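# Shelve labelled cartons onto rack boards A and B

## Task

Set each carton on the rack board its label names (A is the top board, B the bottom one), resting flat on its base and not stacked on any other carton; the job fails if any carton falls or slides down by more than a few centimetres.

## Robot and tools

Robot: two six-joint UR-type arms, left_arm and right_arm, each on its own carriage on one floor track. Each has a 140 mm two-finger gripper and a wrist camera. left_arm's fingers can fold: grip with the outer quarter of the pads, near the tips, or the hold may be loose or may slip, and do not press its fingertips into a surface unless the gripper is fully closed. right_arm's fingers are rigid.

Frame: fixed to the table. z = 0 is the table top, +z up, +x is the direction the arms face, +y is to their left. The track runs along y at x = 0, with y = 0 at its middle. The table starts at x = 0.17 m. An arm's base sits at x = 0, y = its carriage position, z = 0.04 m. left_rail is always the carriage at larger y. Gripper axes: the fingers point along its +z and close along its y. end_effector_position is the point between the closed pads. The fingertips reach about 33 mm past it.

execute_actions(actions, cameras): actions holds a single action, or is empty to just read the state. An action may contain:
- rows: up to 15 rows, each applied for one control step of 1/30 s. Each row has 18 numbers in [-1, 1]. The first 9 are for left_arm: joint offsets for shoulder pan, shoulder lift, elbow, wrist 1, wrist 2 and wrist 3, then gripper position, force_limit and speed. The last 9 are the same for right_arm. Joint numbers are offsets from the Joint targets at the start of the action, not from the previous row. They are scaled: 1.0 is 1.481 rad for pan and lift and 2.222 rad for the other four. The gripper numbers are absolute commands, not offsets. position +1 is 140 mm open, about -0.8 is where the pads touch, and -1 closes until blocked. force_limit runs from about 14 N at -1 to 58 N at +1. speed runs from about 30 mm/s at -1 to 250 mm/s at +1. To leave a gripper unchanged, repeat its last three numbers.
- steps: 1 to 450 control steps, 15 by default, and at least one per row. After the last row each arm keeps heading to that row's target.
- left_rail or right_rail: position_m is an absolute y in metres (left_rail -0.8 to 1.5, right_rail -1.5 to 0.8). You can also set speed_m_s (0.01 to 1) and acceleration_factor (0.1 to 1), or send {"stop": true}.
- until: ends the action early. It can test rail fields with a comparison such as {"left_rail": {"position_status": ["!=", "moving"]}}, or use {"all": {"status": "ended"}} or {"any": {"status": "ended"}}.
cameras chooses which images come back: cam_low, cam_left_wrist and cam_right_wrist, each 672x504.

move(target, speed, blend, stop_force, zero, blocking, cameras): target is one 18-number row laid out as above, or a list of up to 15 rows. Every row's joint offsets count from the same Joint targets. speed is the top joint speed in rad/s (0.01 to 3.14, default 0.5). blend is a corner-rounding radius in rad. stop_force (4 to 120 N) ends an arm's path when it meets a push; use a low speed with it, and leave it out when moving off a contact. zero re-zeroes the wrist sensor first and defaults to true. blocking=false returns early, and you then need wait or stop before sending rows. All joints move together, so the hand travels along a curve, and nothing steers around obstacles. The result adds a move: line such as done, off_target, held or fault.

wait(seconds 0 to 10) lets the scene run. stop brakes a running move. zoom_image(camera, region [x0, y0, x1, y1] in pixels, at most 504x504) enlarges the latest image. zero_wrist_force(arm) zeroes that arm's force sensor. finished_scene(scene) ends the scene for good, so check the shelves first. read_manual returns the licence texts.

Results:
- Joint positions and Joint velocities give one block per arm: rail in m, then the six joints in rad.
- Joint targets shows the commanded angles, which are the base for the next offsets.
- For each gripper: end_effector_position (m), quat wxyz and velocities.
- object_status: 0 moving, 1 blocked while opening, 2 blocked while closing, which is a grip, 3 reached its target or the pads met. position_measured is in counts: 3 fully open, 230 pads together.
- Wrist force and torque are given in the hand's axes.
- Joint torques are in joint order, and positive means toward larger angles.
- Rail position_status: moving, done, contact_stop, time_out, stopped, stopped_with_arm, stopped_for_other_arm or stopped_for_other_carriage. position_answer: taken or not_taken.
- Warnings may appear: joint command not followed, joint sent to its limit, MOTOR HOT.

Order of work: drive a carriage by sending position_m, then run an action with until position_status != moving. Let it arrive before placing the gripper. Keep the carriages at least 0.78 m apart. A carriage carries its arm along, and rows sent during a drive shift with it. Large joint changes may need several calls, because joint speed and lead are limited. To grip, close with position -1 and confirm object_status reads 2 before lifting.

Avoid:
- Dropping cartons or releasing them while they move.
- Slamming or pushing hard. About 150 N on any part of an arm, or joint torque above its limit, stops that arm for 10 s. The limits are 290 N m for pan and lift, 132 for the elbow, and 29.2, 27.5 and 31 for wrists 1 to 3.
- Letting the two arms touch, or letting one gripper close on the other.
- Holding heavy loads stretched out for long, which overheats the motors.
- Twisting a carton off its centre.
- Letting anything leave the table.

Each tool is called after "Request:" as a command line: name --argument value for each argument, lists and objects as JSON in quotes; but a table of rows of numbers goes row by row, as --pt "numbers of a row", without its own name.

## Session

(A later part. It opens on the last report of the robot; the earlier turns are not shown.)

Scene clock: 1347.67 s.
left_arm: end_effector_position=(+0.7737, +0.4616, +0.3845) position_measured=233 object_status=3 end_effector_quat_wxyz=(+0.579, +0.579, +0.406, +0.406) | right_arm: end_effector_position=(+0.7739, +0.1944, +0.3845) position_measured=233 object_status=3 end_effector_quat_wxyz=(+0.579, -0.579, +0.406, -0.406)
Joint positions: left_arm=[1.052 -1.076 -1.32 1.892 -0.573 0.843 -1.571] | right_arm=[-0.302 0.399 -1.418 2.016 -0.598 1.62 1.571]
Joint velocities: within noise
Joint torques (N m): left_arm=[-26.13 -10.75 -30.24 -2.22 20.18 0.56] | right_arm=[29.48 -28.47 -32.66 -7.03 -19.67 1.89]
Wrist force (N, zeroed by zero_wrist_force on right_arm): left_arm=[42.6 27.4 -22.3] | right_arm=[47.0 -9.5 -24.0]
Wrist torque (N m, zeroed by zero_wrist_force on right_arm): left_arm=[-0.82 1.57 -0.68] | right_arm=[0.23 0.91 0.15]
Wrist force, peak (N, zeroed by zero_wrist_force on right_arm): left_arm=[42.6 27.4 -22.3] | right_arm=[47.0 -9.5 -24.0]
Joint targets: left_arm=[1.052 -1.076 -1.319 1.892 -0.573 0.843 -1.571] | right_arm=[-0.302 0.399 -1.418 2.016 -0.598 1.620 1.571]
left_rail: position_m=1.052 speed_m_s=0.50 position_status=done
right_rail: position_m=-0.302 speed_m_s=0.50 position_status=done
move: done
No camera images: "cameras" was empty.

Request:
move --pt "0 -0.000503 -0.000308 0.000643 0 0 -1 0 0 0 -0.000550 -0.000324 0.000690 0 0 -1 0 0" --pt "0.001807 -0.003059 0.001917 0.000122 0.001204 0 -1 0 0 -0.001938 -0.001740 0.000621 0.000539 -0.001292 0 -1 0 0" --pt "0.007227 -0.010727 0.008593 -0.001443 0.004817 0 -1 0 0 -0.007752 -0.005311 0.003454 0.000086 -0.005166 0 -1 0 0" --speed '[0.01,0.012,0.04]' --cameras '["cam_low"]'

Scene clock: 1398.83 s.
left_arm: end_effector_position=(+0.7737, +0.4755, +0.3851) position_measured=233 object_status=3 end_effector_quat_wxyz=(+0.579, +0.579, +0.406, +0.406) | right_arm: end_effector_position=(+0.7738, +0.1875, +0.3851) position_measured=233 object_status=3 end_effector_quat_wxyz=(+0.579, -0.579, +0.406, -0.406)
Joint positions: left_arm=[1.052 -1.066 -1.335 1.911 -0.576 0.854 -1.571] | right_arm=[-0.302 0.387 -1.425 2.024 -0.598 1.609 1.571]
Joint velocities: within noise
Joint torques (N m): left_arm=[13.25 -85.27 -34.58 -5.11 2.44 0.48] | right_arm=[-15.64 -67.77 -28.19 -7.37 -2.94 1.68]
Wrist force (N, zeroed by zero_wrist_force on right_arm): left_arm=[0.2 -0.1 0.4] | right_arm=[-1.0 1.4 0.7]
Wrist torque (N m, zeroed by zero_wrist_force on right_arm): left_arm=[0.03 0.09 -0.29] | right_arm=[0.31 0.27 0.02]
Wrist force, peak (N, zeroed by zero_wrist_force on right_arm): left_arm=[43.4 31.0 -23.3] | right_arm=[47.2 -11.1 -25.1]
Joint targets: left_arm=[1.052 -1.065 -1.335 1.912 -0.576 0.854 -1.571] | right_arm=[-0.302 0.387 -1.425 2.024 -0.598 1.609 1.571]
left_rail: position_m=1.052 speed_m_s=0.50 position_status=done
right_rail: position_m=-0.302 speed_m_s=0.50 position_status=done
move: done
Images, in order (width x height): cam_low 672x504.

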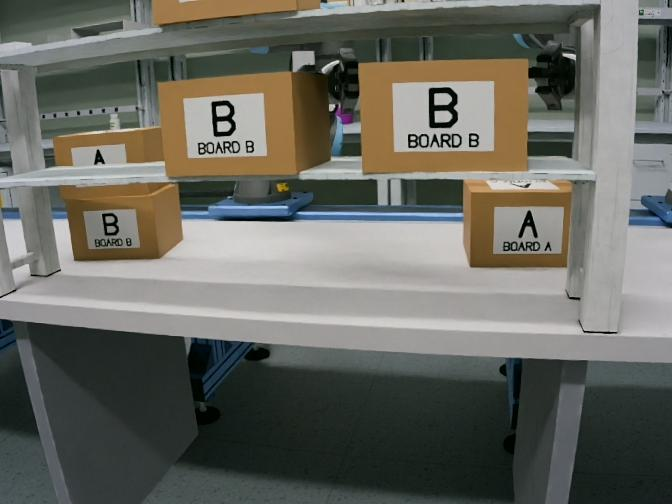

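Request:
move --pt "-0.073342 -0.054637 0.045107 -0.008691 -0.048884 0 -1 0 0 0.035283 -0.061672 0.046036 -0.004930 0.023517 0 -1 0 0" --pt "-0.166395 -0.109866 0.087338 -0.014111 -0.110905 0 -1 0 0 0.085209 -0.126671 0.089668 -0.005240 0.056793 0 -1 0 0" --pt "-0.302890 -0.169461 0.128542 -0.015594 -0.201881 0 -1 0 0 0.175013 -0.198610 0.131648 0.000729 0.116649 0 -1 0 0" --pt "-0.496385 -0.363413 0.316257 -0.074036 -0.330849 0 -1 0 0 0.421304 -0.004573 0.091317 -0.088269 0.280806 0 -1 0 0" --speed '[0.12,0.25,0.3,0.4]' --blend '[0.015,0.02,0.05,0]' --cameras '["cam_left_wrist","cam_right_wrist"]'

Scene clock: 1505.57 s.
left_arm: end_effector_position=(+0.4352, +0.6631, +0.3001) position_measured=233 object_status=3 end_effector_quat_wxyz=(+0.579, +0.579, +0.406, +0.406) | right_arm: end_effector_position=(+0.4301, +0.3179, +0.2999) position_measured=233 object_status=3 end_effector_quat_wxyz=(+0.579, -0.579, +0.406, -0.406)
Joint positions: left_arm=[1.052 -1.801 -1.873 2.614 -0.74 0.119 -1.571] | right_arm=[-0.302 1.011 -1.432 2.227 -0.794 2.233 1.571]
Joint velocities: within noise
Joint torques (N m): left_arm=[-14.28 -27.17 -26.57 -2.36 -3.23 0.88] | right_arm=[13.99 -36.44 -39.76 -6.85 3.95 1.9]
Wrist force (N, zeroed by zero_wrist_force on right_arm): left_arm=[0.0 -0.3 0.6] | right_arm=[-1.9 1.7 -0.1]
Wrist torque (N m, zeroed by zero_wrist_force on right_arm): left_arm=[-0.01 0.11 -0.29] | right_arm=[0.31 0.47 0.04]
Wrist force, peak (N, zeroed by zero_wrist_force on right_arm): left_arm=[1.8 -1.6 -0.8] | right_arm=[-3.8 2.8 -0.6]
Joint targets: left_arm=[1.052 -1.801 -1.874 2.614 -0.740 0.119 -1.571] | right_arm=[-0.302 1.011 -1.432 2.227 -0.794 2.233 1.571]
left_rail: position_m=1.052 speed_m_s=0.50 position_status=done
right_rail: position_m=-0.302 speed_m_s=0.50 position_status=done
move: done
camera_calibration:
cam_left_wrist: T_world_to_cam=[[-0.0178336, 0.00410293, 0.999833, -0.285963], [-0.63922, -0.76898, -0.00824594, 0.786655], [0.768817, -0.63926, 0.0163364, 0.267182], [0, 0, 0, 1]] pos_world=[0.292332, 0.776894, 0.288037]
cam_right_wrist: T_world_to_cam=[[-0.0197026, 0.0165696, -0.999669, 0.310012], [-0.61619, 0.787194, 0.0251924, 0.00892577], [0.787351, 0.616482, -0.00529978, -0.356907], [0, 0, 0, 1]] pos_world=[0.292619, 0.207864, 0.307793]
Images, in order (width x height): cam_left_wrist 672x504, cam_right_wrist 672x504.

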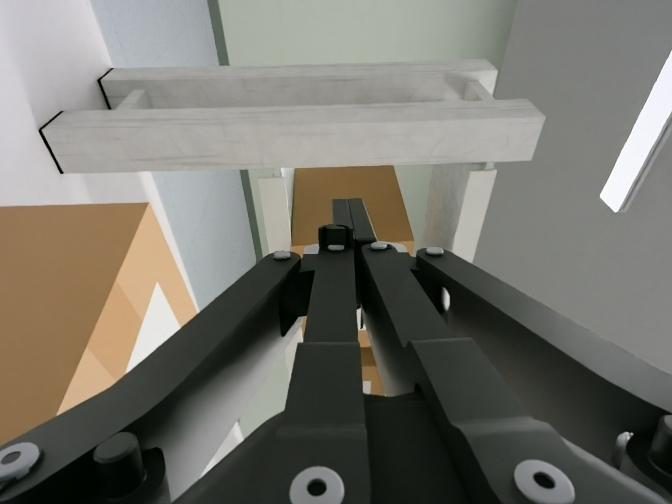

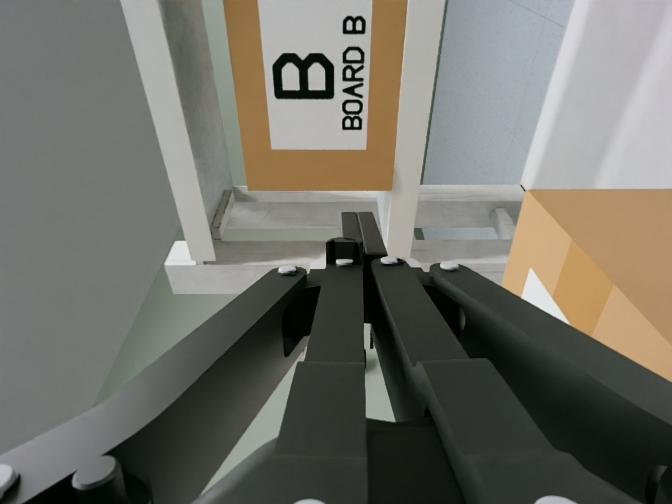

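Request:
move --target '[0.119716,0.363078,0.028791,-0.270788,0.079793,0,-1,0,0,0.027162,0.177194,0.048482,-0.166586,0.018104,0,-1,0,0]' --speed 0.35 --stop_force 20 --cameras '["cam_low"]'

Scene clock: 1612.33 s.
left_arm: end_effector_position=(+0.4797, +0.6549, +0.1400) position_measured=233 object_status=3 end_effector_quat_wxyz=(+0.579, +0.579, +0.406, +0.406) | right_arm: end_effector_position=(+0.3997, +0.3045, +0.1398) position_measured=233 object_status=3 end_effector_quat_wxyz=(+0.579, -0.579, +0.406, -0.406)
Joint positions: left_arm=[1.052 -1.623 -1.336 2.678 -1.342 0.296 -1.571] | right_arm=[-0.302 1.051 -1.17 2.334 -1.164 2.273 1.571]
Joint velocities: within noise
Joint torques (N m): left_arm=[11.13 -13.12 -0.24 -3.58 2.46 0.64] | right_arm=[9.89 -43.5 -10.95 -6.18 3.34 2.04]
Wrist force (N, zeroed by zero_wrist_force on right_arm): left_arm=[-0.2 -0.3 0.2] | right_arm=[-2.1 1.8 0.2]
Wrist torque (N m, zeroed by zero_wrist_force on right_arm): left_arm=[-0.03 0.15 -0.27] | right_arm=[0.39 0.50 0.00]
Wrist force, peak (N, zeroed by zero_wrist_force on right_arm): left_arm=[0.3 -1.5 0.7] | right_arm=[-2.1 2.8 0.3]
Joint targets: left_arm=[1.052 -1.623 -1.336 2.678 -1.342 0.296 -1.571] | right_arm=[-0.302 1.051 -1.170 2.334 -1.164 2.273 1.571]
left_rail: position_m=1.052 speed_m_s=0.50 position_status=done
right_rail: position_m=-0.302 speed_m_s=0.50 position_status=done
move: done
Images, in order (width x height): cam_low 672x504.

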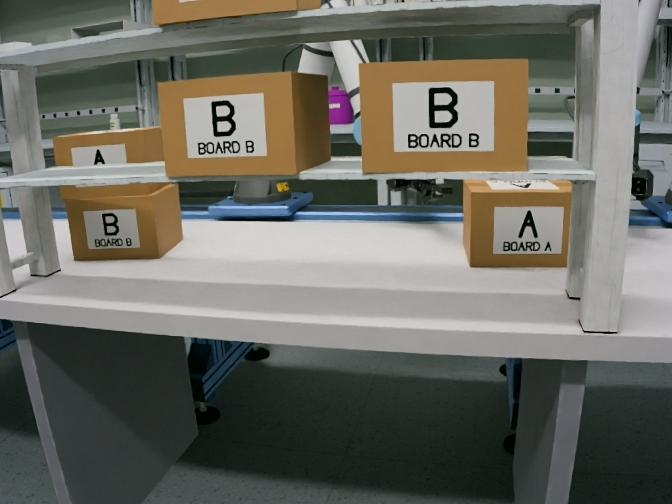

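Request:
move --target '[0.004514,0.023167,-0.032300,0.016859,0.003009,0,-1,0,0,0.026638,0.025566,-0.035031,0.017991,0.017755,0,-1,0,0]' --speed 0.022 --stop_force 8 --cameras '["cam_low"]'

Scene clock: 1637.27 s.
left_arm: end_effector_position=(+0.4797, +0.6219, +0.1399) position_measured=233 object_status=3 end_effector_quat_wxyz=(+0.579, +0.579, +0.406, +0.406) | right_arm: end_effector_position=(+0.3999, +0.3391, +0.1398) position_measured=233 object_status=3 end_effector_quat_wxyz=(+0.579, -0.579, +0.406, -0.406)
Joint positions: left_arm=[1.052 -1.618 -1.307 2.619 -1.311 0.301 -1.571] | right_arm=[-0.302 1.085 -1.137 2.267 -1.13 2.307 1.571]
Joint velocities: within noise
Joint torques (N m): left_arm=[-17.64 -58.53 -4.82 -3.5 -1.07 0.65] | right_arm=[-13.31 -72.86 -13.82 -5.68 -5.21 1.9]
Wrist force (N, zeroed by zero_wrist_force on right_arm): left_arm=[3.8 1.9 -0.6] | right_arm=[2.6 -1.6 -1.4]
Wrist torque (N m, zeroed by zero_wrist_force on right_arm): left_arm=[-0.15 0.32 -0.32] | right_arm=[0.30 0.55 0.07]
Wrist force, peak (N, zeroed by zero_wrist_force on right_arm): left_arm=[9.2 6.0 -5.2] | right_arm=[7.6 -3.1 -8.5]
Joint targets: left_arm=[1.052 -1.618 -1.307 2.619 -1.311 0.301 -1.571] | right_arm=[-0.302 1.085 -1.137 2.267 -1.130 2.307 1.571]
left_rail: position_m=1.052 speed_m_s=0.50 position_status=done
right_rail: position_m=-0.302 speed_m_s=0.50 position_status=done
move: contact (left_arm, right_arm); left_arm: the elbow is farthest, 0.013 rad from its target; right_arm: the elbow is farthest, 0.011 rad from its target
Images, in order (width x height): cam_low 672x504.

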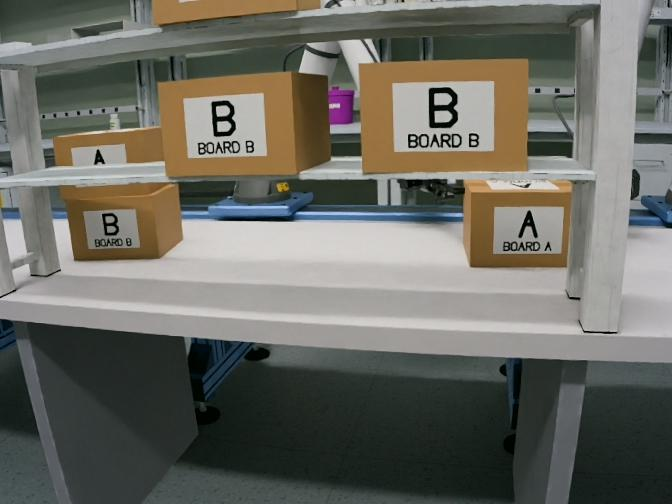

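Request:
move --target '[0.000734,0.003765,-0.005249,0.002740,0.000489,0,-1,0,0,0.004329,0.004154,-0.005693,0.002924,0.002885,0,-1,0,0]' --speed 0.015 --cameras '["cam_left_wrist","cam_right_wrist"]'

Scene clock: 1662.07 s.
left_arm: end_effector_position=(+0.4808, +0.6193, +0.1396) position_measured=233 object_status=3 end_effector_quat_wxyz=(+0.577, +0.578, +0.407, +0.408) | right_arm: end_effector_position=(+0.3996, +0.3445, +0.1395) position_measured=233 object_status=3 end_effector_quat_wxyz=(+0.579, -0.579, +0.406, -0.406)
Joint positions: left_arm=[1.052 -1.616 -1.302 2.61 -1.305 0.296 -1.571] | right_arm=[-0.302 1.092 -1.131 2.255 -1.123 2.315 1.571]
Joint velocities: within noise
Joint torques (N m): left_arm=[-21.89 -37.47 -37.04 -1.71 7.96 0.29] | right_arm=[3.1 -53.18 -40.3 -2.15 -11.42 0.16]
Wrist force (N, zeroed by zero_wrist_force on right_arm): left_arm=[42.4 23.2 -2.7] | right_arm=[57.6 -29.5 -40.0]
Wrist torque (N m, zeroed by zero_wrist_force on right_arm): left_arm=[-0.71 1.83 -0.62] | right_arm=[1.08 1.52 0.45]
Wrist force, peak (N, zeroed by zero_wrist_force on right_arm): left_arm=[74.4 25.6 -17.4] | right_arm=[75.9 -31.9 -63.4]
Joint targets: left_arm=[1.052 -1.616 -1.302 2.610 -1.305 0.296 -1.571] | right_arm=[-0.302 1.092 -1.131 2.255 -1.123 2.315 1.571]
Tool commands: left_gripper/position=-1.0 left_gripper/force_limit=+0.003922 left_gripper/speed=+0.003922 right_gripper/position=-1.0 right_gripper/force_limit=+0.003922 right_gripper/speed=+0.003922
TORQUE FAULT: the external load on joint 6 (wrist 2) of the left arm reached its load limit, and that arm stopped for 10 seconds. TORQUE FAULT: the external load on joint 6 (wrist 2) of the right arm reached its load limit, and that arm stopped for 10 seconds. A torque fault puts only its own arm into a fault stop. Those arms' remaining commands of this call were not run. Before the stops ended, the hold on the loaded joint of the left arm was turned back a little, the way its load pushed it. Those arms' targets are now where they stood when their stops ended, not their last commands. Those arms keep their grips as last carried out and accept commands again: back off and push less far. Each of those arms stops again whenever a joint's load reaches its limit.
left_rail: position_m=1.052 speed_m_s=0.50 position_status=done
right_rail: position_m=-0.302 speed_m_s=0.50 position_status=done
move: fault (left_arm)
camera_calibration:
cam_left_wrist: T_world_to_cam=[[-0.0179149, 0.00218853, 0.999837, -0.123275], [-0.633444, -0.773728, -0.00965632, 0.781239], [0.773581, -0.633514, 0.0152476, 0.201032], [0, 0, 0, 1]] pos_world=[0.337149, 0.732092, 0.127733]
cam_right_wrist: T_world_to_cam=[[-0.0200641, 0.0157968, -0.999674, 0.148991], [-0.614887, 0.788225, 0.0247967, -0.0275042], [0.78836, 0.615184, -0.00610177, -0.350027], [0, 0, 0, 1]] pos_world=[0.262024, 0.234657, 0.147489]
Images, in order (width x height): cam_left_wrist 672x504, cam_right_wrist 672x504.

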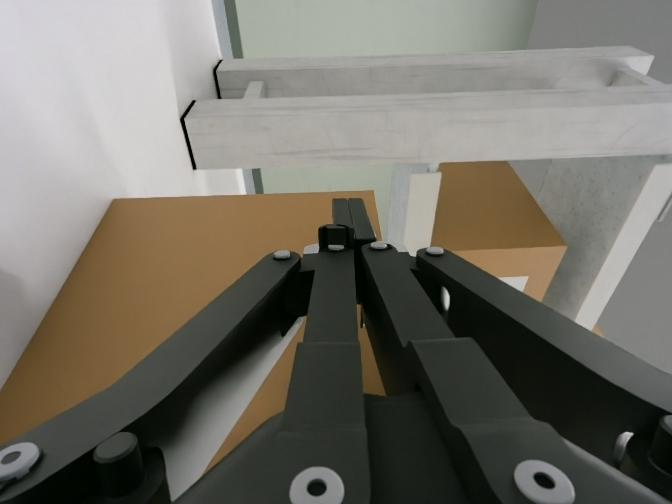

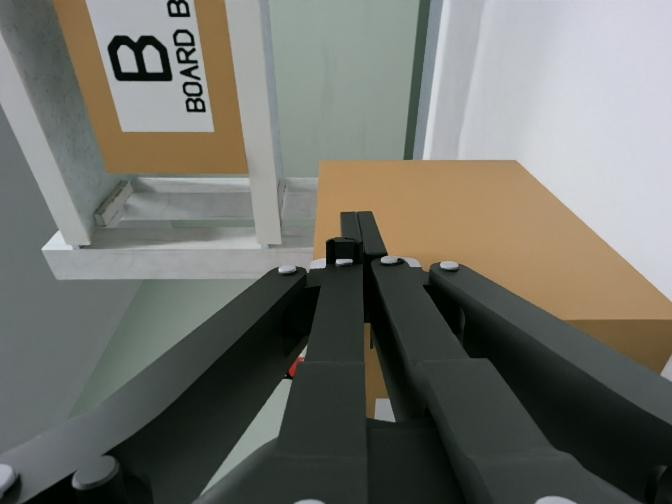

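Request:
move --target '[0.018581,0.003614,-0.005039,0.002630,0.012384,0,-1,0,0,0.011252,0.000471,-0.000646,0.000332,0.007500,0,-1,0,0]' --speed 0.02 --cameras '["cam_left_wrist","cam_right_wrist"]'

Scene clock: 1721.33 s.
left_arm: end_effector_position=(+0.4893, +0.6174, +0.1396) position_measured=233 object_status=3 end_effector_quat_wxyz=(+0.577, +0.578, +0.407, +0.408) | right_arm: end_effector_position=(+0.3911, +0.3465, +0.1395) position_measured=233 object_status=3 end_effector_quat_wxyz=(+0.579, -0.579, +0.406, -0.406)
Joint positions: left_arm=[1.052 -1.589 -1.297 2.598 -1.3 0.323 -1.571] | right_arm=[-0.302 1.108 -1.13 2.254 -1.123 2.332 1.571]
Joint velocities: within noise
Joint torques (N m): left_arm=[-8.56 -11.28 -44.1 0.69 21.21 0.12] | right_arm=[24.78 -40.8 -40.86 0.84 -4.28 0.15]
Wrist force (N, zeroed by zero_wrist_force on right_arm): left_arm=[36.3 20.0 -4.7] | right_arm=[30.2 -12.0 -16.6]
Wrist torque (N m, zeroed by zero_wrist_force on right_arm): left_arm=[-0.61 1.55 -0.59] | right_arm=[0.64 1.19 0.23]
Wrist force, peak (N, zeroed by zero_wrist_force on right_arm): left_arm=[49.4 22.1 -7.1] | right_arm=[57.7 -27.4 -40.7]
Joint targets: left_arm=[1.052 -1.589 -1.297 2.598 -1.300 0.323 -1.571] | right_arm=[-0.302 1.108 -1.130 2.254 -1.123 2.332 1.571]
left_rail: position_m=1.052 speed_m_s=0.50 position_status=done
right_rail: position_m=-0.302 speed_m_s=0.50 position_status=done
move: done
camera_calibration:
cam_left_wrist: T_world_to_cam=[[-0.0178489, 0.0022678, 0.999838, -0.123199], [-0.633447, -0.773727, -0.00955323, 0.78514], [0.77358, -0.633515, 0.0152467, 0.193253], [0, 0, 0, 1]] pos_world=[0.345648, 0.730192, 0.127733]
cam_right_wrist: T_world_to_cam=[[-0.0200641, 0.0157968, -0.999674, 0.148789], [-0.614887, 0.788225, 0.0247967, -0.0343072], [0.78836, 0.615184, -0.00610177, -0.344556], [0, 0, 0, 1]] pos_world=[0.253524, 0.236657, 0.147489]
Images, in order (width x height): cam_left_wrist 672x504, cam_right_wrist 672x504.

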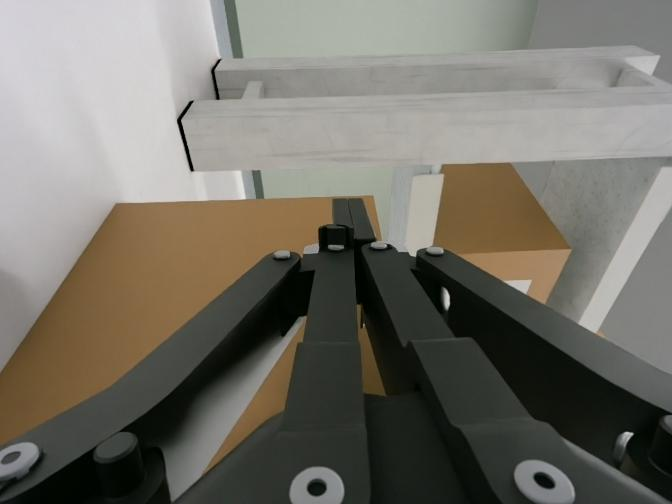

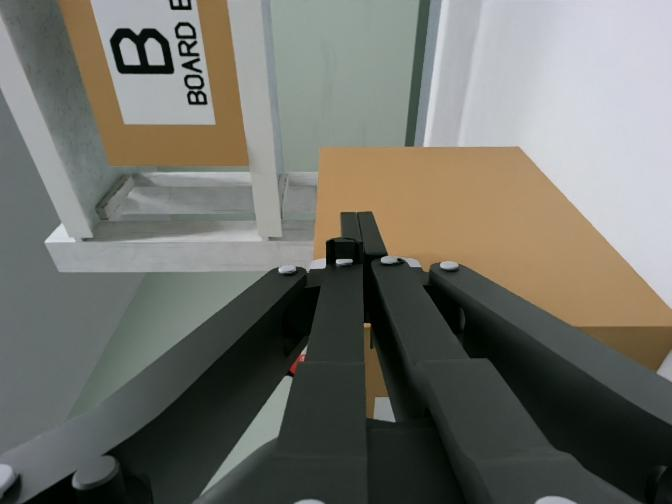

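Request:
move --pt "-0.000878 -0.004659 0.006481 -0.003825 0.002970 0 -1 0 0 -0.005327 -0.005113 0.007006 -0.003598 -0.004572 0 -1 0 0" --pt "-0.118255 -0.029421 0.040433 -0.021274 -0.075280 0 -1 0 0 -0.071995 -0.009429 0.011977 -0.006142 -0.049007 0 -1 0 0" --speed '[0.02,0.12]' --cameras '["cam_left_wrist","cam_right_wrist"]'

Scene clock: 1774.67 s.
left_arm: end_effector_position=(+0.4399, +0.6408, +0.1400) position_measured=233 object_status=3 end_effector_quat_wxyz=(+0.579, +0.579, +0.405, +0.406) | right_arm: end_effector_position=(+0.4394, +0.3247, +0.1403) position_measured=233 object_status=3 end_effector_quat_wxyz=(+0.579, -0.579, +0.405, -0.405)
Joint positions: left_arm=[1.052 -1.764 -1.341 2.688 -1.347 0.156 -1.571] | right_arm=[-0.302 1.002 -1.144 2.281 -1.136 2.223 1.571]
Joint velocities: within noise
Joint torques (N m): left_arm=[-15.73 -54.07 0.53 -3.26 -3.06 0.07] | right_arm=[-15.91 -72.06 -10.96 -6.43 -2.55 0.3]
Wrist force (N, zeroed by zero_wrist_force on right_arm): left_arm=[0.1 -0.4 0.2] | right_arm=[0.6 -2.7 0.6]
Wrist torque (N m, zeroed by zero_wrist_force on right_arm): left_arm=[-0.04 0.07 -0.28] | right_arm=[-0.65 -0.10 0.02]
Wrist force, peak (N, zeroed by zero_wrist_force on right_arm): left_arm=[36.5 21.2 -5.2] | right_arm=[30.6 -12.0 -16.8]
Joint targets: left_arm=[1.052 -1.764 -1.341 2.688 -1.347 0.156 -1.571] | right_arm=[-0.302 1.002 -1.144 2.281 -1.136 2.223 1.571]
left_rail: position_m=1.052 speed_m_s=0.50 position_status=done
right_rail: position_m=-0.302 speed_m_s=0.50 position_status=done
move: done
camera_calibration:
cam_left_wrist: T_world_to_cam=[[-0.0179127, 0.00339314, 0.999834, -0.125252], [-0.639484, -0.768754, -0.00884787, 0.771318], [0.768596, -0.639536, 0.0159403, 0.25224], [0, 0, 0, 1]] pos_world=[0.297131, 0.754695, 0.128035]
cam_right_wrist: T_world_to_cam=[[-0.0196946, 0.0166999, -0.999667, 0.150409], [-0.616633, 0.786845, 0.025293, 0.0136578], [0.787005, 0.616925, -0.0051989, -0.36929], [0, 0, 0, 1]] pos_world=[0.302017, 0.214566, 0.148094]
Images, in order (width x height): cam_left_wrist 672x504, cam_right_wrist 672x504.

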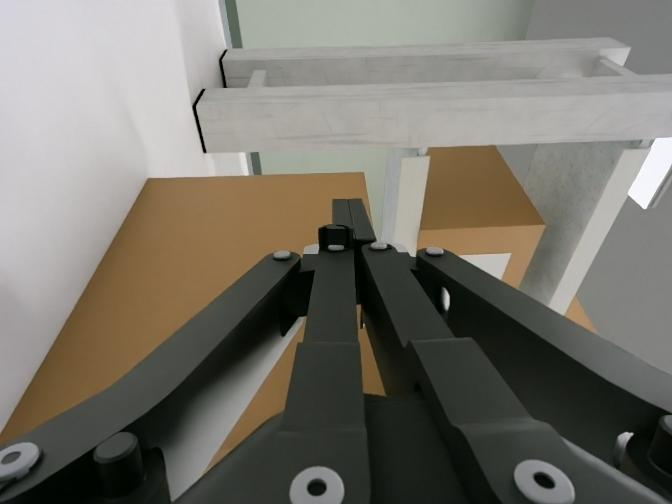

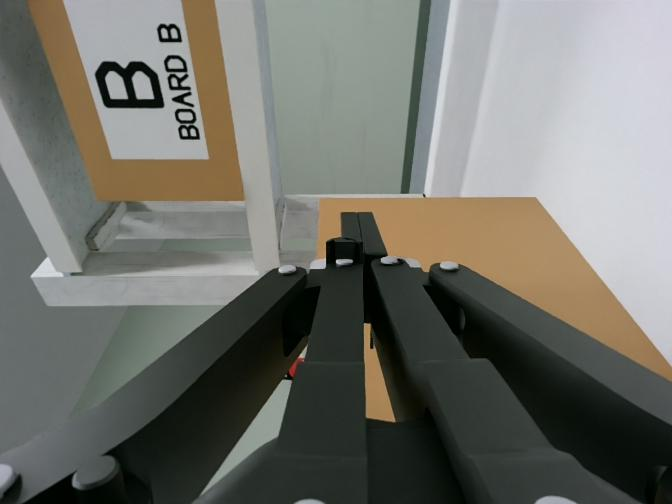

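Request:
move --target '[0.014994,0.021515,-0.030035,0.015695,0.009994,0,-1,0,0,0.024183,0.022224,-0.030422,0.015609,0.016118,0,-1,0,0]' --speed 0.02 --stop_force 10 --cameras '["cam_left_wrist","cam_right_wrist"]'

Scene clock: 1785.43 s.
left_arm: end_effector_position=(+0.4397, +0.6199, +0.1399) position_measured=233 object_status=3 end_effector_quat_wxyz=(+0.579, +0.579, +0.405, +0.406) | right_arm: end_effector_position=(+0.4398, +0.3452, +0.1402) position_measured=233 object_status=3 end_effector_quat_wxyz=(+0.579, -0.579, +0.405, -0.405)
Joint positions: left_arm=[1.052 -1.75 -1.321 2.648 -1.326 0.169 -1.571] | right_arm=[-0.302 1.023 -1.125 2.241 -1.116 2.244 1.571]
Joint velocities: within noise
Joint torques (N m): left_arm=[-17.78 -55.54 -4.29 -0.83 -1.16 0.11] | right_arm=[-11.68 -73.39 -14.67 -5.4 -5.69 0.31]
Wrist force (N, zeroed by zero_wrist_force on right_arm): left_arm=[3.7 1.1 0.2] | right_arm=[6.8 -6.9 -3.6]
Wrist torque (N m, zeroed by zero_wrist_force on right_arm): left_arm=[-0.16 0.30 -0.32] | right_arm=[-0.67 0.09 0.11]
Wrist force, peak (N, zeroed by zero_wrist_force on right_arm): left_arm=[8.2 5.7 -6.5] | right_arm=[11.6 -7.5 -9.9]
Joint targets: left_arm=[1.052 -1.750 -1.321 2.648 -1.326 0.169 -1.571] | right_arm=[-0.302 1.023 -1.125 2.241 -1.116 2.244 1.571]
left_rail: position_m=1.052 speed_m_s=0.50 position_status=done
right_rail: position_m=-0.302 speed_m_s=0.50 position_status=done
move: contact (left_arm, right_arm); left_arm: the elbow is farthest, 0.027 rad from its target; right_arm: the elbow is farthest, 0.027 rad from its target
camera_calibration:
cam_left_wrist: T_world_to_cam=[[-0.0179793, 0.00331193, 0.999833, -0.125105], [-0.639373, -0.768845, -0.00895062, 0.75517], [0.768686, -0.639427, 0.0159409, 0.23892], [0, 0, 0, 1]] pos_world=[0.296932, 0.733795, 0.128035]
cam_right_wrist: T_world_to_cam=[[-0.0197114, 0.0165584, -0.999669, 0.150113], [-0.616632, 0.786849, 0.025192, -0.00221188], [0.787005, 0.616924, -0.00529943, -0.382237], [0, 0, 0, 1]] pos_world=[0.302417, 0.235066, 0.148093]
Images, in order (width x height): cam_left_wrist 672x504, cam_right_wrist 672x504.

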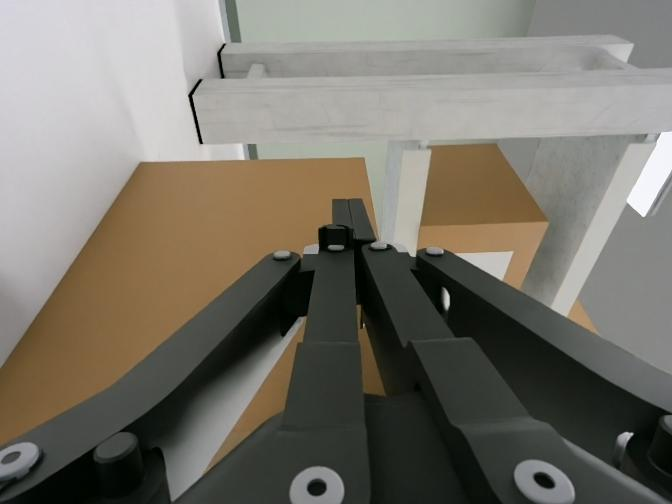

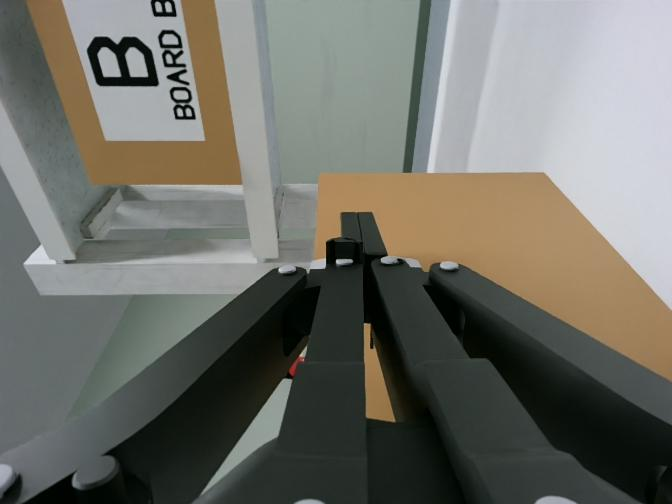

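Request:
move --pt "0.001114 0.001598 -0.002231 0.001166 0.000743 0 -1 0 0 0.001797 0.001651 -0.002260 0.001160 0.001198 0 -1 0 0" --pt "0.000976 -0.025271 -0.003818 0.020212 0.001038 0 -1 0 0 0.002313 -0.012553 -0.003877 0.012244 0.001870 0 -1 0 0" --speed '[0.01,0.025]' --cameras '["cam_low"]'

Scene clock: 1840.93 s.
left_arm: end_effector_position=(+0.4395, +0.6168, +0.1521) position_measured=233 object_status=3 end_effector_quat_wxyz=(+0.579, +0.579, +0.405, +0.405) | right_arm: end_effector_position=(+0.4399, +0.3484, +0.1520) position_measured=233 object_status=3 end_effector_quat_wxyz=(+0.579, -0.579, +0.406, -0.406)
Joint positions: left_arm=[1.052 -1.749 -1.359 2.64 -1.281 0.171 -1.571] | right_arm=[-0.302 1.026 -1.143 2.232 -1.089 2.248 1.571]
Joint velocities: within noise
Joint torques (N m): left_arm=[-31.11 -61.55 -53.81 -1.12 18.98 0.49] | right_arm=[29.02 -84.78 -52.36 -3.73 -4.9 0.3]
Wrist force (N, zeroed by zero_wrist_force on right_arm): left_arm=[35.4 -8.7 -11.8] | right_arm=[36.5 7.1 -11.6]
Wrist torque (N m, zeroed by zero_wrist_force on right_arm): left_arm=[0.16 1.35 -0.20] | right_arm=[-0.93 0.78 -0.07]
Wrist force, peak (N, zeroed by zero_wrist_force on right_arm): left_arm=[35.4 -8.7 -11.8] | right_arm=[32.2 -12.4 -19.1]
Joint targets: left_arm=[1.052 -1.749 -1.359 2.640 -1.281 0.171 -1.571] | right_arm=[-0.302 1.026 -1.144 2.232 -1.089 2.248 1.571]
left_rail: position_m=1.052 speed_m_s=0.50 position_status=done
right_rail: position_m=-0.302 speed_m_s=0.50 position_status=done
move: done
Images, in order (width x height): cam_low 672x504.

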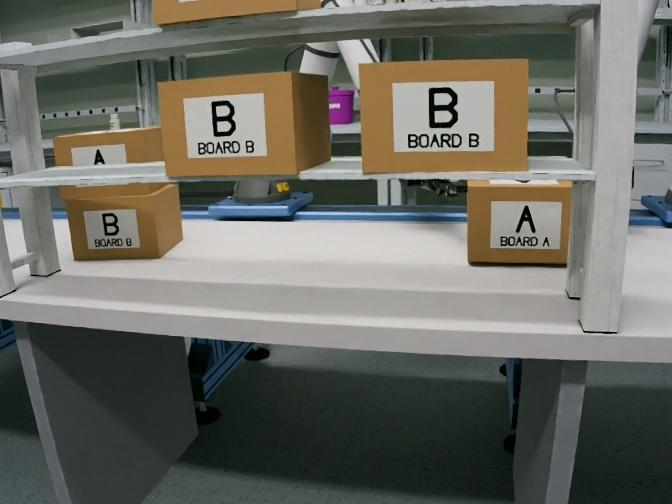

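Request:
move --pt "0.050468 0.006242 -0.007479 0.003319 0.033638 0 -1 0 0 -0.024285 0.003991 -0.005211 0.002551 -0.016186 0 -1 0 0" --pt "0.099808 0.013411 -0.016140 0.007201 0.066524 0 -1 0 0 -0.047690 0.008561 -0.011186 0.005480 -0.031786 0 -1 0 0" --pt "0.100703 -0.072394 -0.037104 0.085356 0.067121 0 -1 0 0 -0.058616 -0.061945 -0.005050 0.046337 -0.039069 0 -1 0 0" --pt "0.101525 -0.139893 -0.062490 0.155731 0.067668 0 -1 0 0 -0.070108 -0.130653 -0.003503 0.090586 -0.046728 0 -1 0 0" --pt "0.102279 -0.191263 -0.091694 0.219174 0.068171 0 -1 0 0 -0.082216 -0.196388 -0.006442 0.137338 -0.054798 0 -1 0 0" --pt "0.102973 -0.228683 -0.124112 0.276533 0.068633 0 -1 0 0 -0.094993 -0.257978 -0.013762 0.185709 -0.063314 0 -1 0 0" --pt "0.103615 -0.254510 -0.158967 0.328602 0.069061 0 -1 0 0 -0.108484 -0.313984 -0.025419 0.234694 -0.072306 0 -1 0 0" --pt "0.104209 -0.270383 -0.196182 0.376397 0.069457 0 -1 0 0 -0.122758 -0.364029 -0.041122 0.283753 -0.081820 0 -1 0 0" --speed '[0.08,0.08,0.12,0.13,0.13,0.13,0.13,0.13]' --blend '[0.012,0.012,0.012,0.012,0.012,0.012,0.012,0.0]' --cameras '["cam_low"]'

Scene clock: 1896.03 s.
left_arm: end_effector_position=(+0.4845, +0.5301, +0.4569) position_measured=233 object_status=3 end_effector_quat_wxyz=(+0.579, +0.579, +0.405, +0.405) | right_arm: end_effector_position=(+0.4848, +0.2621, +0.4569) position_measured=233 object_status=3 end_effector_quat_wxyz=(+0.579, -0.579, +0.406, -0.406)
Joint positions: left_arm=[1.052 -1.595 -1.759 2.204 -0.445 0.326 -1.571] | right_arm=[-0.302 0.845 -1.683 2.141 -0.458 2.066 1.571]
Joint velocities: within noise
Joint torques (N m): left_arm=[-7.24 -42.16 -78.52 -2.16 20.3 -0.27] | right_arm=[5.71 -43.57 -65.51 -3.89 -21.28 0.7]
Wrist force (N, zeroed by zero_wrist_force on right_arm): left_arm=[37.9 -8.7 -12.9] | right_arm=[39.4 7.0 -11.4]
Wrist torque (N m, zeroed by zero_wrist_force on right_arm): left_arm=[0.21 1.42 -0.21] | right_arm=[-0.94 0.70 -0.11]
Wrist force, peak (N, zeroed by zero_wrist_force on right_arm): left_arm=[45.7 -9.0 -16.0] | right_arm=[47.6 8.0 -14.5]
Joint targets: left_arm=[1.052 -1.595 -1.759 2.204 -0.445 0.326 -1.571] | right_arm=[-0.302 0.845 -1.683 2.141 -0.458 2.066 1.571]
left_rail: position_m=1.052 speed_m_s=0.50 position_status=done
right_rail: position_m=-0.302 speed_m_s=0.50 position_status=done
move: done
Images, in order (width x height): cam_low 672x504.

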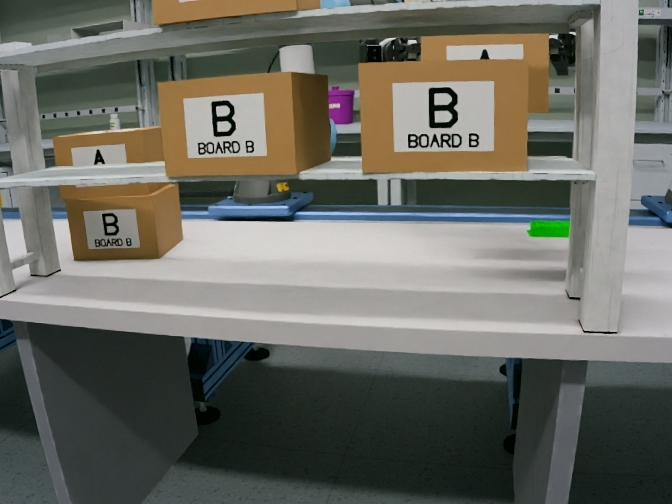

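Request:
move --pt "0.000553 -0.008084 -0.039202 0.044590 0.000369 0 -1 0 0 -0.015115 -0.043158 -0.019525 0.048291 -0.010074 0 -1 0 0" --pt "0.001068 -0.009148 -0.080502 0.086599 0.000712 0 -1 0 0 -0.031154 -0.079635 -0.042633 0.095711 -0.020765 0 -1 0 0" --pt "0.001550 -0.004307 -0.123888 0.126759 0.001033 0 -1 0 0 -0.048195 -0.109352 -0.069089 0.141973 -0.032123 0 -1 0 0" --pt "0.002002 0.005321 -0.169351 0.165804 0.001334 0 -1 0 0 -0.066317 -0.132231 -0.098656 0.186790 -0.044201 0 -1 0 0" --pt "0.074012 0.028219 -0.181924 0.163115 0.049330 0 -1 0 0 -0.121410 -0.104267 -0.111585 0.181081 -0.080922 0 -1 0 0" --pt "0.141752 0.055487 -0.197661 0.160678 0.094480 0 -1 0 0 -0.168410 -0.071758 -0.127716 0.175544 -0.112248 0 -1 0 0" --pt "0.205005 0.086567 -0.216547 0.158849 0.136639 0 -1 0 0 -0.208340 -0.035463 -0.146996 0.170633 -0.138862 0 -1 0 0" --pt "0.263551 0.120901 -0.238567 0.157985 0.175661 0 -1 0 0 -0.242221 0.003860 -0.169370 0.166796 -0.161445 0 -1 0 0" --pt "0.317171 0.157930 -0.263704 0.158441 0.211400 0 -1 0 0 -0.271076 0.045452 -0.194782 0.164487 -0.180677 0 -1 0 0" --pt "0.365648 0.197099 -0.291943 0.160573 0.243711 0 -1 0 0 -0.295927 0.088556 -0.223179 0.164155 -0.197240 0 -1 0 0" --speed '[0.13,0.13,0.13,0.13,0.1,0.1,0.1,0.1,0.1,0.1]' --blend '[0.012,0.012,0.012,0.012,0.012,0.012,0.012,0.012,0.012,0]' --cameras '["cam_low"]'

Scene clock: 1947.87 s.
left_arm: end_effector_position=(+0.7843, +0.4719, +0.6603) position_measured=233 object_status=3 end_effector_quat_wxyz=(+0.579, +0.579, +0.405, +0.405) | right_arm: end_effector_position=(+0.7847, +0.2038, +0.6602) position_measured=233 object_status=3 end_effector_quat_wxyz=(+0.579, -0.579, +0.406, -0.406)
Joint positions: left_arm=[1.052 -1.053 -1.468 1.555 -0.088 0.867 -1.571] | right_arm=[-0.302 0.406 -1.552 1.645 -0.093 1.628 1.571]
Joint velocities: within noise
Joint torques (N m): left_arm=[-18.68 -31.85 -75.54 -2.96 20.46 0.04] | right_arm=[14.4 -38.74 -63.1 -14.24 -20.81 0.42]
Wrist force (N, zeroed by zero_wrist_force on right_arm): left_arm=[36.3 -8.6 -12.7] | right_arm=[38.1 6.8 -11.0]
Wrist torque (N m, zeroed by zero_wrist_force on right_arm): left_arm=[0.20 1.41 -0.21] | right_arm=[-0.90 0.62 -0.12]
Wrist force, peak (N, zeroed by zero_wrist_force on right_arm): left_arm=[46.4 -9.2 -16.2] | right_arm=[48.5 7.1 -15.0]
Joint targets: left_arm=[1.052 -1.053 -1.467 1.555 -0.088 0.867 -1.571] | right_arm=[-0.302 0.406 -1.552 1.645 -0.093 1.628 1.571]
left_rail: position_m=1.052 speed_m_s=0.50 position_status=done
right_rail: position_m=-0.302 speed_m_s=0.50 position_status=done
move: done
Images, in order (width x height): cam_low 672x504.

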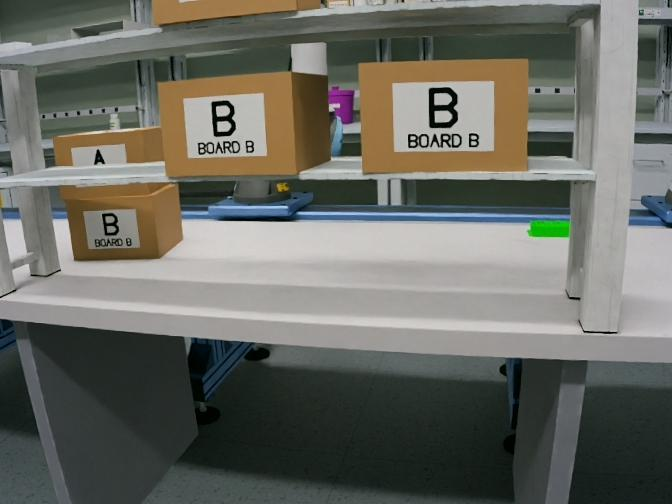

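Request:
move --pt "0 0.002316 0.014117 -0.015661 0 0 -1 0 0 0 0.002452 0.014174 -0.015808 0 0 -1 0 0" --pt "0 0.003761 0.020984 -0.023491 0 0 -1 0 0 0 0.003972 0.021084 -0.023731 0 0 -1 0 0" --pt "0 0.004252 0.023006 -0.025840 0 0 -1 0 0 0 0.004487 0.023122 -0.026113 0 0 -1 0 0" --speed '[0.04,0.03,0.01]' --blend '[0.005,0.001,0]' --cameras '[]'

Scene clock: 1960.53 s.
left_arm: end_effector_position=(+0.7844, +0.4719, +0.6274) position_measured=233 object_status=3 end_effector_quat_wxyz=(+0.579, +0.579, +0.405, +0.405) | right_arm: end_effector_position=(+0.7849, +0.2038, +0.6273) position_measured=233 object_status=3 end_effector_quat_wxyz=(+0.579, -0.579, +0.406, -0.406)
Joint positions: left_arm=[1.052 -1.053 -1.461 1.606 -0.145 0.867 -1.571] | right_arm=[-0.302 0.406 -1.545 1.696 -0.151 1.628 1.571]
Joint velocities: within noise
Joint torques (N m): left_arm=[-21.6 -35.02 -55.75 -13.49 19.43 -0.18] | right_arm=[17.7 -43.04 -46.38 -14.31 -19.36 0.3]
Wrist force (N, zeroed by zero_wrist_force on right_arm): left_arm=[35.6 -8.7 -12.0] | right_arm=[37.5 6.7 -10.9]
Wrist torque (N m, zeroed by zero_wrist_force on right_arm): left_arm=[0.22 1.40 -0.21] | right_arm=[-0.93 0.59 -0.11]
Wrist force, peak (N, zeroed by zero_wrist_force on right_arm): left_arm=[37.0 -9.1 -12.8] | right_arm=[39.4 7.3 -11.7]
Joint targets: left_arm=[1.052 -1.053 -1.461 1.606 -0.145 0.867 -1.571] | right_arm=[-0.302 0.406 -1.545 1.696 -0.151 1.628 1.571]
left_rail: position_m=1.052 speed_m_s=0.50 position_status=done
right_rail: position_m=-0.302 speed_m_s=0.50 position_status=done
move: done
No camera images: "cameras" was empty.

Request:
move --target '[0,0.000327,0.001348,-0.001566,0,0,-1,0,0,0,0.000343,0.001359,-0.001587,0,0,-1,0,0]' --speed 0.01 --cameras '[]'

Scene clock: 1967.53 s.
left_arm: end_effector_position=(+0.7844, +0.4718, +0.6253) position_measured=233 object_status=3 end_effector_quat_wxyz=(+0.579, +0.579, +0.405, +0.405) | right_arm: end_effector_position=(+0.7849, +0.2038, +0.6253) position_measured=233 object_status=3 end_effector_quat_wxyz=(+0.579, -0.579, +0.406, -0.406)
Joint positions: left_arm=[1.052 -1.053 -1.461 1.609 -0.149 0.867 -1.571] | right_arm=[-0.302 0.406 -1.544 1.699 -0.155 1.628 1.571]
Joint velocities: within noise
Joint torques (N m): left_arm=[-23.07 -31.1 -55.19 -12.89 18.69 -0.93] | right_arm=[19.67 -42.21 -45.75 -14.82 -18.55 0.26]
Wrist force (N, zeroed by zero_wrist_force on right_arm): left_arm=[35.7 -9.4 -12.2] | right_arm=[38.3 7.3 -11.0]
Wrist torque (N m, zeroed by zero_wrist_force on right_arm): left_arm=[0.16 1.45 -0.21] | right_arm=[-0.92 0.55 -0.11]
Wrist force, peak (N, zeroed by zero_wrist_force on right_arm): left_arm=[36.4 -9.0 -12.7] | right_arm=[38.5 7.6 -11.1]
Joint targets: left_arm=[1.052 -1.053 -1.461 1.609 -0.149 0.867 -1.571] | right_arm=[-0.302 0.406 -1.544 1.699 -0.155 1.628 1.571]
left_rail: position_m=1.052 speed_m_s=0.50 position_status=done
right_rail: position_m=-0.302 speed_m_s=0.50 position_status=done
move: done
No camera images: "cameras" was empty.

Request:
move --target '[0,0.000327,0.001348,-0.001566,0,0,-1,0,0,0,0.000343,0.001359,-0.001587,0,0,-1,0,0]' --speed 0.01 --cameras '[]'

Scene clock: 1971.33 s.
left_arm: end_effector_position=(+0.7844, +0.4718, +0.6234) position_measured=233 object_status=3 end_effector_quat_wxyz=(+0.579, +0.579, +0.405, +0.405) | right_arm: end_effector_position=(+0.7849, +0.2038, +0.6233) position_measured=233 object_status=3 end_effector_quat_wxyz=(+0.579, -0.579, +0.406, -0.406)
Joint positions: left_arm=[1.052 -1.053 -1.46 1.612 -0.152 0.867 -1.571] | right_arm=[-0.302 0.406 -1.544 1.702 -0.158 1.628 1.571]
Joint velocities: within noise
Joint torques (N m): left_arm=[-22.14 -32.75 -55.13 -13.27 17.81 -0.85] | right_arm=[20.06 -42.95 -48.1 -14.45 -17.56 0.32]
Wrist force (N, zeroed by zero_wrist_force on right_arm): left_arm=[35.7 -8.9 -12.4] | right_arm=[38.0 6.9 -11.0]
Wrist torque (N m, zeroed by zero_wrist_force on right_arm): left_arm=[0.16 1.41 -0.21] | right_arm=[-0.98 0.62 -0.11]
Wrist force, peak (N, zeroed by zero_wrist_force on right_arm): left_arm=[36.1 -9.7 -12.7] | right_arm=[38.5 7.5 -11.3]
Joint targets: left_arm=[1.052 -1.053 -1.460 1.612 -0.152 0.867 -1.571] | right_arm=[-0.302 0.406 -1.544 1.702 -0.159 1.628 1.571]
left_rail: position_m=1.052 speed_m_s=0.50 position_status=done
right_rail: position_m=-0.302 speed_m_s=0.50 position_status=done
move: done
No camera images: "cameras" was empty.

Request:
move --target '[0,0.000245,0.001011,-0.001175,0,0,-1,0,0,0,0.000257,0.001019,-0.001190,0,0,-1,0,0]' --speed 0.01 --cameras '[]'

Scene clock: 1975.43 s.
left_arm: end_effector_position=(+0.7844, +0.4718, +0.6220) position_measured=233 object_status=3 end_effector_quat_wxyz=(+0.579, +0.579, +0.405, +0.405) | right_arm: end_effector_position=(+0.7849, +0.2038, +0.6219) position_measured=233 object_status=3 end_effector_quat_wxyz=(+0.579, -0.579, +0.406, -0.406)
Joint positions: left_arm=[1.052 -1.053 -1.46 1.614 -0.155 0.867 -1.571] | right_arm=[-0.302 0.406 -1.544 1.704 -0.161 1.628 1.571]
Joint velocities: within noise
Joint torques (N m): left_arm=[-25.85 -13.46 -37.72 -7.19 16.87 -1.03] | right_arm=[22.3 -27.85 -37.29 -9.23 -16.6 0.23]
Wrist force (N, zeroed by zero_wrist_force on right_arm): left_arm=[38.4 11.3 -16.6] | right_arm=[40.2 -5.3 -17.0]
Wrist torque (N m, zeroed by zero_wrist_force on right_arm): left_arm=[-0.33 1.43 -0.46] | right_arm=[-0.55 0.61 0.03]
Wrist force, peak (N, zeroed by zero_wrist_force on right_arm): left_arm=[38.4 11.3 -16.6] | right_arm=[40.2 -5.3 -17.0]
Joint targets: left_arm=[1.052 -1.053 -1.460 1.614 -0.155 0.867 -1.571] | right_arm=[-0.302 0.406 -1.544 1.705 -0.161 1.628 1.571]
left_rail: position_m=1.052 speed_m_s=0.50 position_status=done
right_rail: position_m=-0.302 speed_m_s=0.50 position_status=done
move: done
No camera images: "cameras" was empty.

Request:
move --pt "0 -0.000082 -0.000337 0.000392 0 0 -1 0 0 0 -0.000086 -0.000340 0.000397 0 0 -1 0 0" --pt "0.001889 -0.002871 0.001729 0.000185 0.001259 0 -1 0 0 -0.002165 -0.001563 0.000670 0.000372 -0.001443 0 -1 0 0" --pt "0.007556 -0.011240 0.007928 -0.000437 0.005036 0 -1 0 0 -0.008659 -0.005995 0.003697 0.000299 -0.005771 0 -1 0 0" --pt "-0.066126 -0.072935 0.051242 -0.002629 -0.044074 0 -1 0 0 0.028535 -0.071172 0.045730 0.001708 0.019019 0 -1 0 0" --pt "-0.158618 -0.134342 0.090304 -0.000763 -0.105722 0 -1 0 0 0.079716 -0.136674 0.083410 0.007685 0.053132 0 -1 0 0" --pt "-0.295552 -0.199746 0.127495 0.005639 -0.196990 0 -1 0 0 0.166676 -0.208075 0.119374 0.019312 0.111093 0 -1 0 0" --speed '[0.01,0.012,0.04,0.12,0.25,0.3]' --blend '[0,0,0.003,0.015,0.015,0]' --cameras '["cam_low"]'

Scene clock: 2011.57 s.
left_arm: end_effector_position=(+0.5299, +0.4975, +0.6222) position_measured=233 object_status=3 end_effector_quat_wxyz=(+0.579, +0.579, +0.405, +0.405) | right_arm: end_effector_position=(+0.5302, +0.1943, +0.6223) position_measured=233 object_status=3 end_effector_quat_wxyz=(+0.579, -0.579, +0.406, -0.406)
Joint positions: left_arm=[1.052 -1.491 -1.756 1.898 -0.142 0.43 -1.571] | right_arm=[-0.302 0.653 -1.852 1.97 -0.118 1.875 1.571]
Joint velocities: within noise
Joint torques (N m): left_arm=[-14.2 -52.83 -39.68 1.69 -2.62 -1.04] | right_arm=[10.69 -35.27 -36.11 0.94 3.11 0.49]
Wrist force (N, zeroed by zero_wrist_force on right_arm): left_arm=[-0.3 -0.4 0.3] | right_arm=[3.5 1.0 1.6]
Wrist torque (N m, zeroed by zero_wrist_force on right_arm): left_arm=[-0.01 0.17 -0.29] | right_arm=[0.18 -0.75 -0.02]
Wrist force, peak (N, zeroed by zero_wrist_force on right_arm): left_arm=[38.9 14.7 -18.2] | right_arm=[40.8 -7.4 -18.5]
Joint targets: left_arm=[1.052 -1.491 -1.756 1.898 -0.142 0.430 -1.571] | right_arm=[-0.302 0.653 -1.852 1.970 -0.118 1.875 1.571]
left_rail: position_m=1.052 speed_m_s=0.50 position_status=done
right_rail: position_m=-0.302 speed_m_s=0.50 position_status=done
move: done
Images, in order (width x height): cam_low 672x504.

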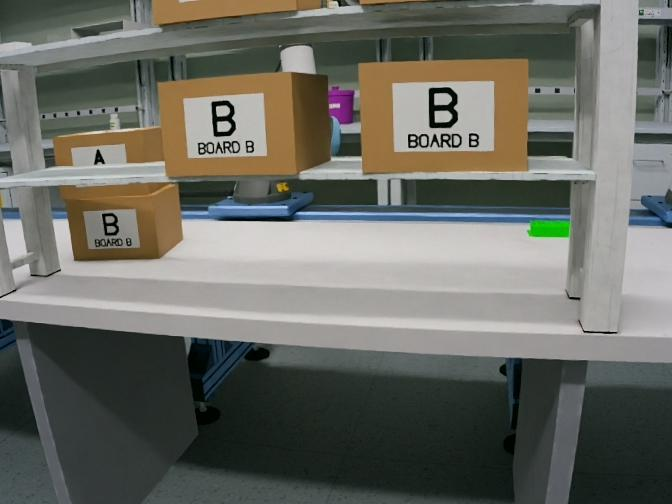

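Request:
execute_actions --actions '[{"left_rail": {"position_m": 0.30}, "right_rail": {"position_m": -1.04}, "steps": 300, "until": {"all": {"status": "ended"}}}]' --cameras '["cam_low", "cam_left_wrist", "cam_right_wrist"]'

Scene clock: 2074.37 s.
left_arm: end_effector_position=(+0.5298, -0.2544, +0.6222) position_measured=233 object_status=3 end_effector_quat_wxyz=(+0.579, +0.579, +0.405, +0.405) end_effector_velocity=(+0.000, -0.002, -0.001) end_effector_angular_velocity=(+0.000, +0.001, +0.000) | right_arm: end_effector_position=(+0.5301, -0.5436, +0.6223) position_measured=233 object_status=3 end_effector_quat_wxyz=(+0.579, -0.579, +0.406, -0.406) end_effector_velocity=(+0.000, -0.002, +0.001) end_effector_angular_velocity=(+0.002, -0.001, -0.002)
Joint positions: left_arm=[0.3 -1.491 -1.756 1.898 -0.142 0.43 -1.571] | right_arm=[-1.04 0.653 -1.852 1.97 -0.118 1.875 1.571]
Joint velocities: left_arm=[-0.001 0 0.001 -0.001 0.001 0 -0.001] | right_arm=[-0.001 -0.001 -0.001 0 -0.001 0.001 0.001]
Joint torques (N m): left_arm=[-6.08 -24.32 -48.53 0.46 -1.29 -1.14] | right_arm=[9.07 -24.74 -45.45 -0.51 2.75 0.69]
Wrist force (N, zeroed by zero_wrist_force on right_arm): left_arm=[-0.2 -0.3 0.5] | right_arm=[3.5 0.8 1.7]
Wrist torque (N m, zeroed by zero_wrist_force on right_arm): left_arm=[0.01 0.16 -0.29] | right_arm=[0.13 -0.75 -0.02]
Wrist force, peak (N, zeroed by zero_wrist_force on right_arm): left_arm=[-1.9 -0.6 0.8] | right_arm=[4.8 0.9 1.2]
Joint targets: left_arm=[0.300 -1.491 -1.756 1.898 -0.142 0.430 -1.571] | right_arm=[-1.040 0.653 -1.852 1.970 -0.118 1.875 1.571]
Tool commands: left_gripper/position=-1.0 left_gripper/force_limit=+0.0 left_gripper/speed=+0.0 right_gripper/position=-1.0 right_gripper/force_limit=+0.0 right_gripper/speed=+0.0
left_rail: position_m=0.300 speed_m_s=0.50 position_status=done
right_rail: position_m=-1.040 speed_m_s=0.50 position_status=done
camera_calibration:
cam_left_wrist: T_world_to_cam=[[-0.0178532, 0.00440005, 0.999831, -0.602507], [-0.639991, -0.76834, -0.0080465, 0.144726], [0.768175, -0.640027, 0.0165333, -0.397257], [0, 0, 0, 1]] pos_world=[0.38703, -0.140406, 0.610138]
cam_right_wrist: T_world_to_cam=[[-0.0195402, 0.0166958, -0.99967, 0.648473], [-0.616021, 0.787327, 0.0251905, 0.740677], [0.787487, 0.61631, -0.00509958, 0.0967941], [0, 0, 0, 1]] pos_world=[0.39272, -0.653637, 0.630094]

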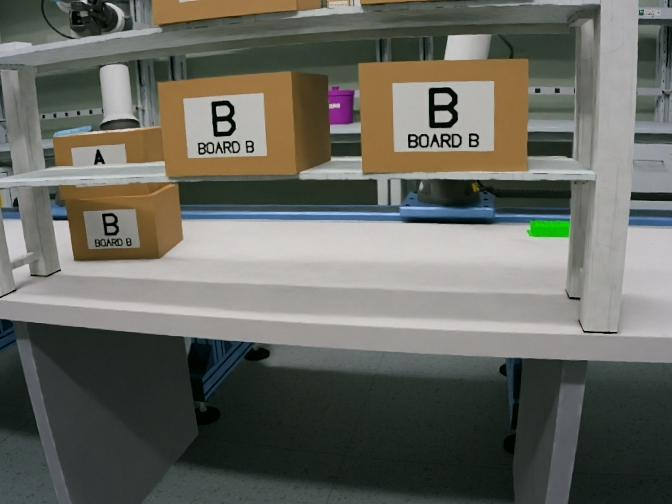

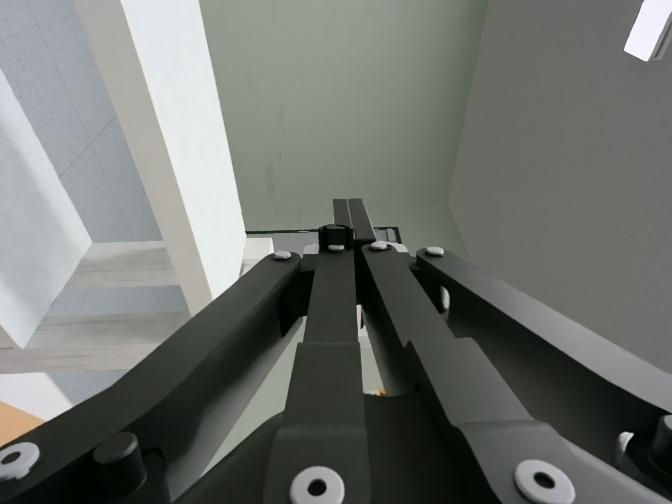

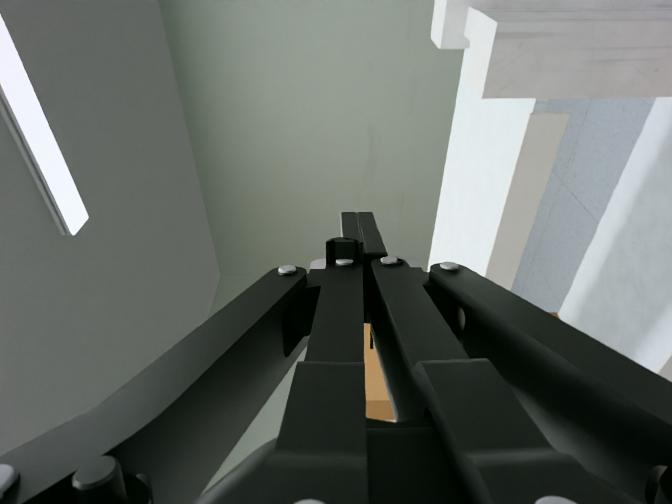

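Request:
zoom_image --camera "cam_low" --region '[40, 115, 200, 275]'

Scaled by 3.150.

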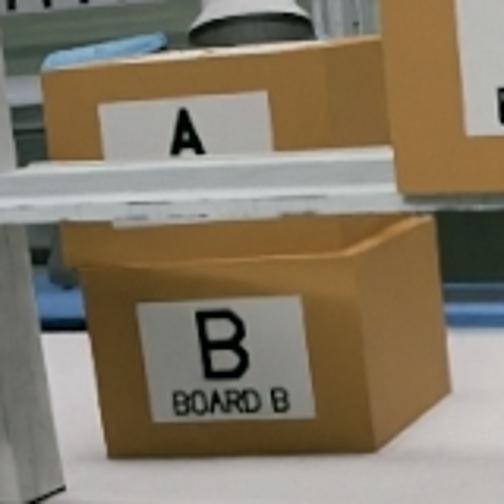

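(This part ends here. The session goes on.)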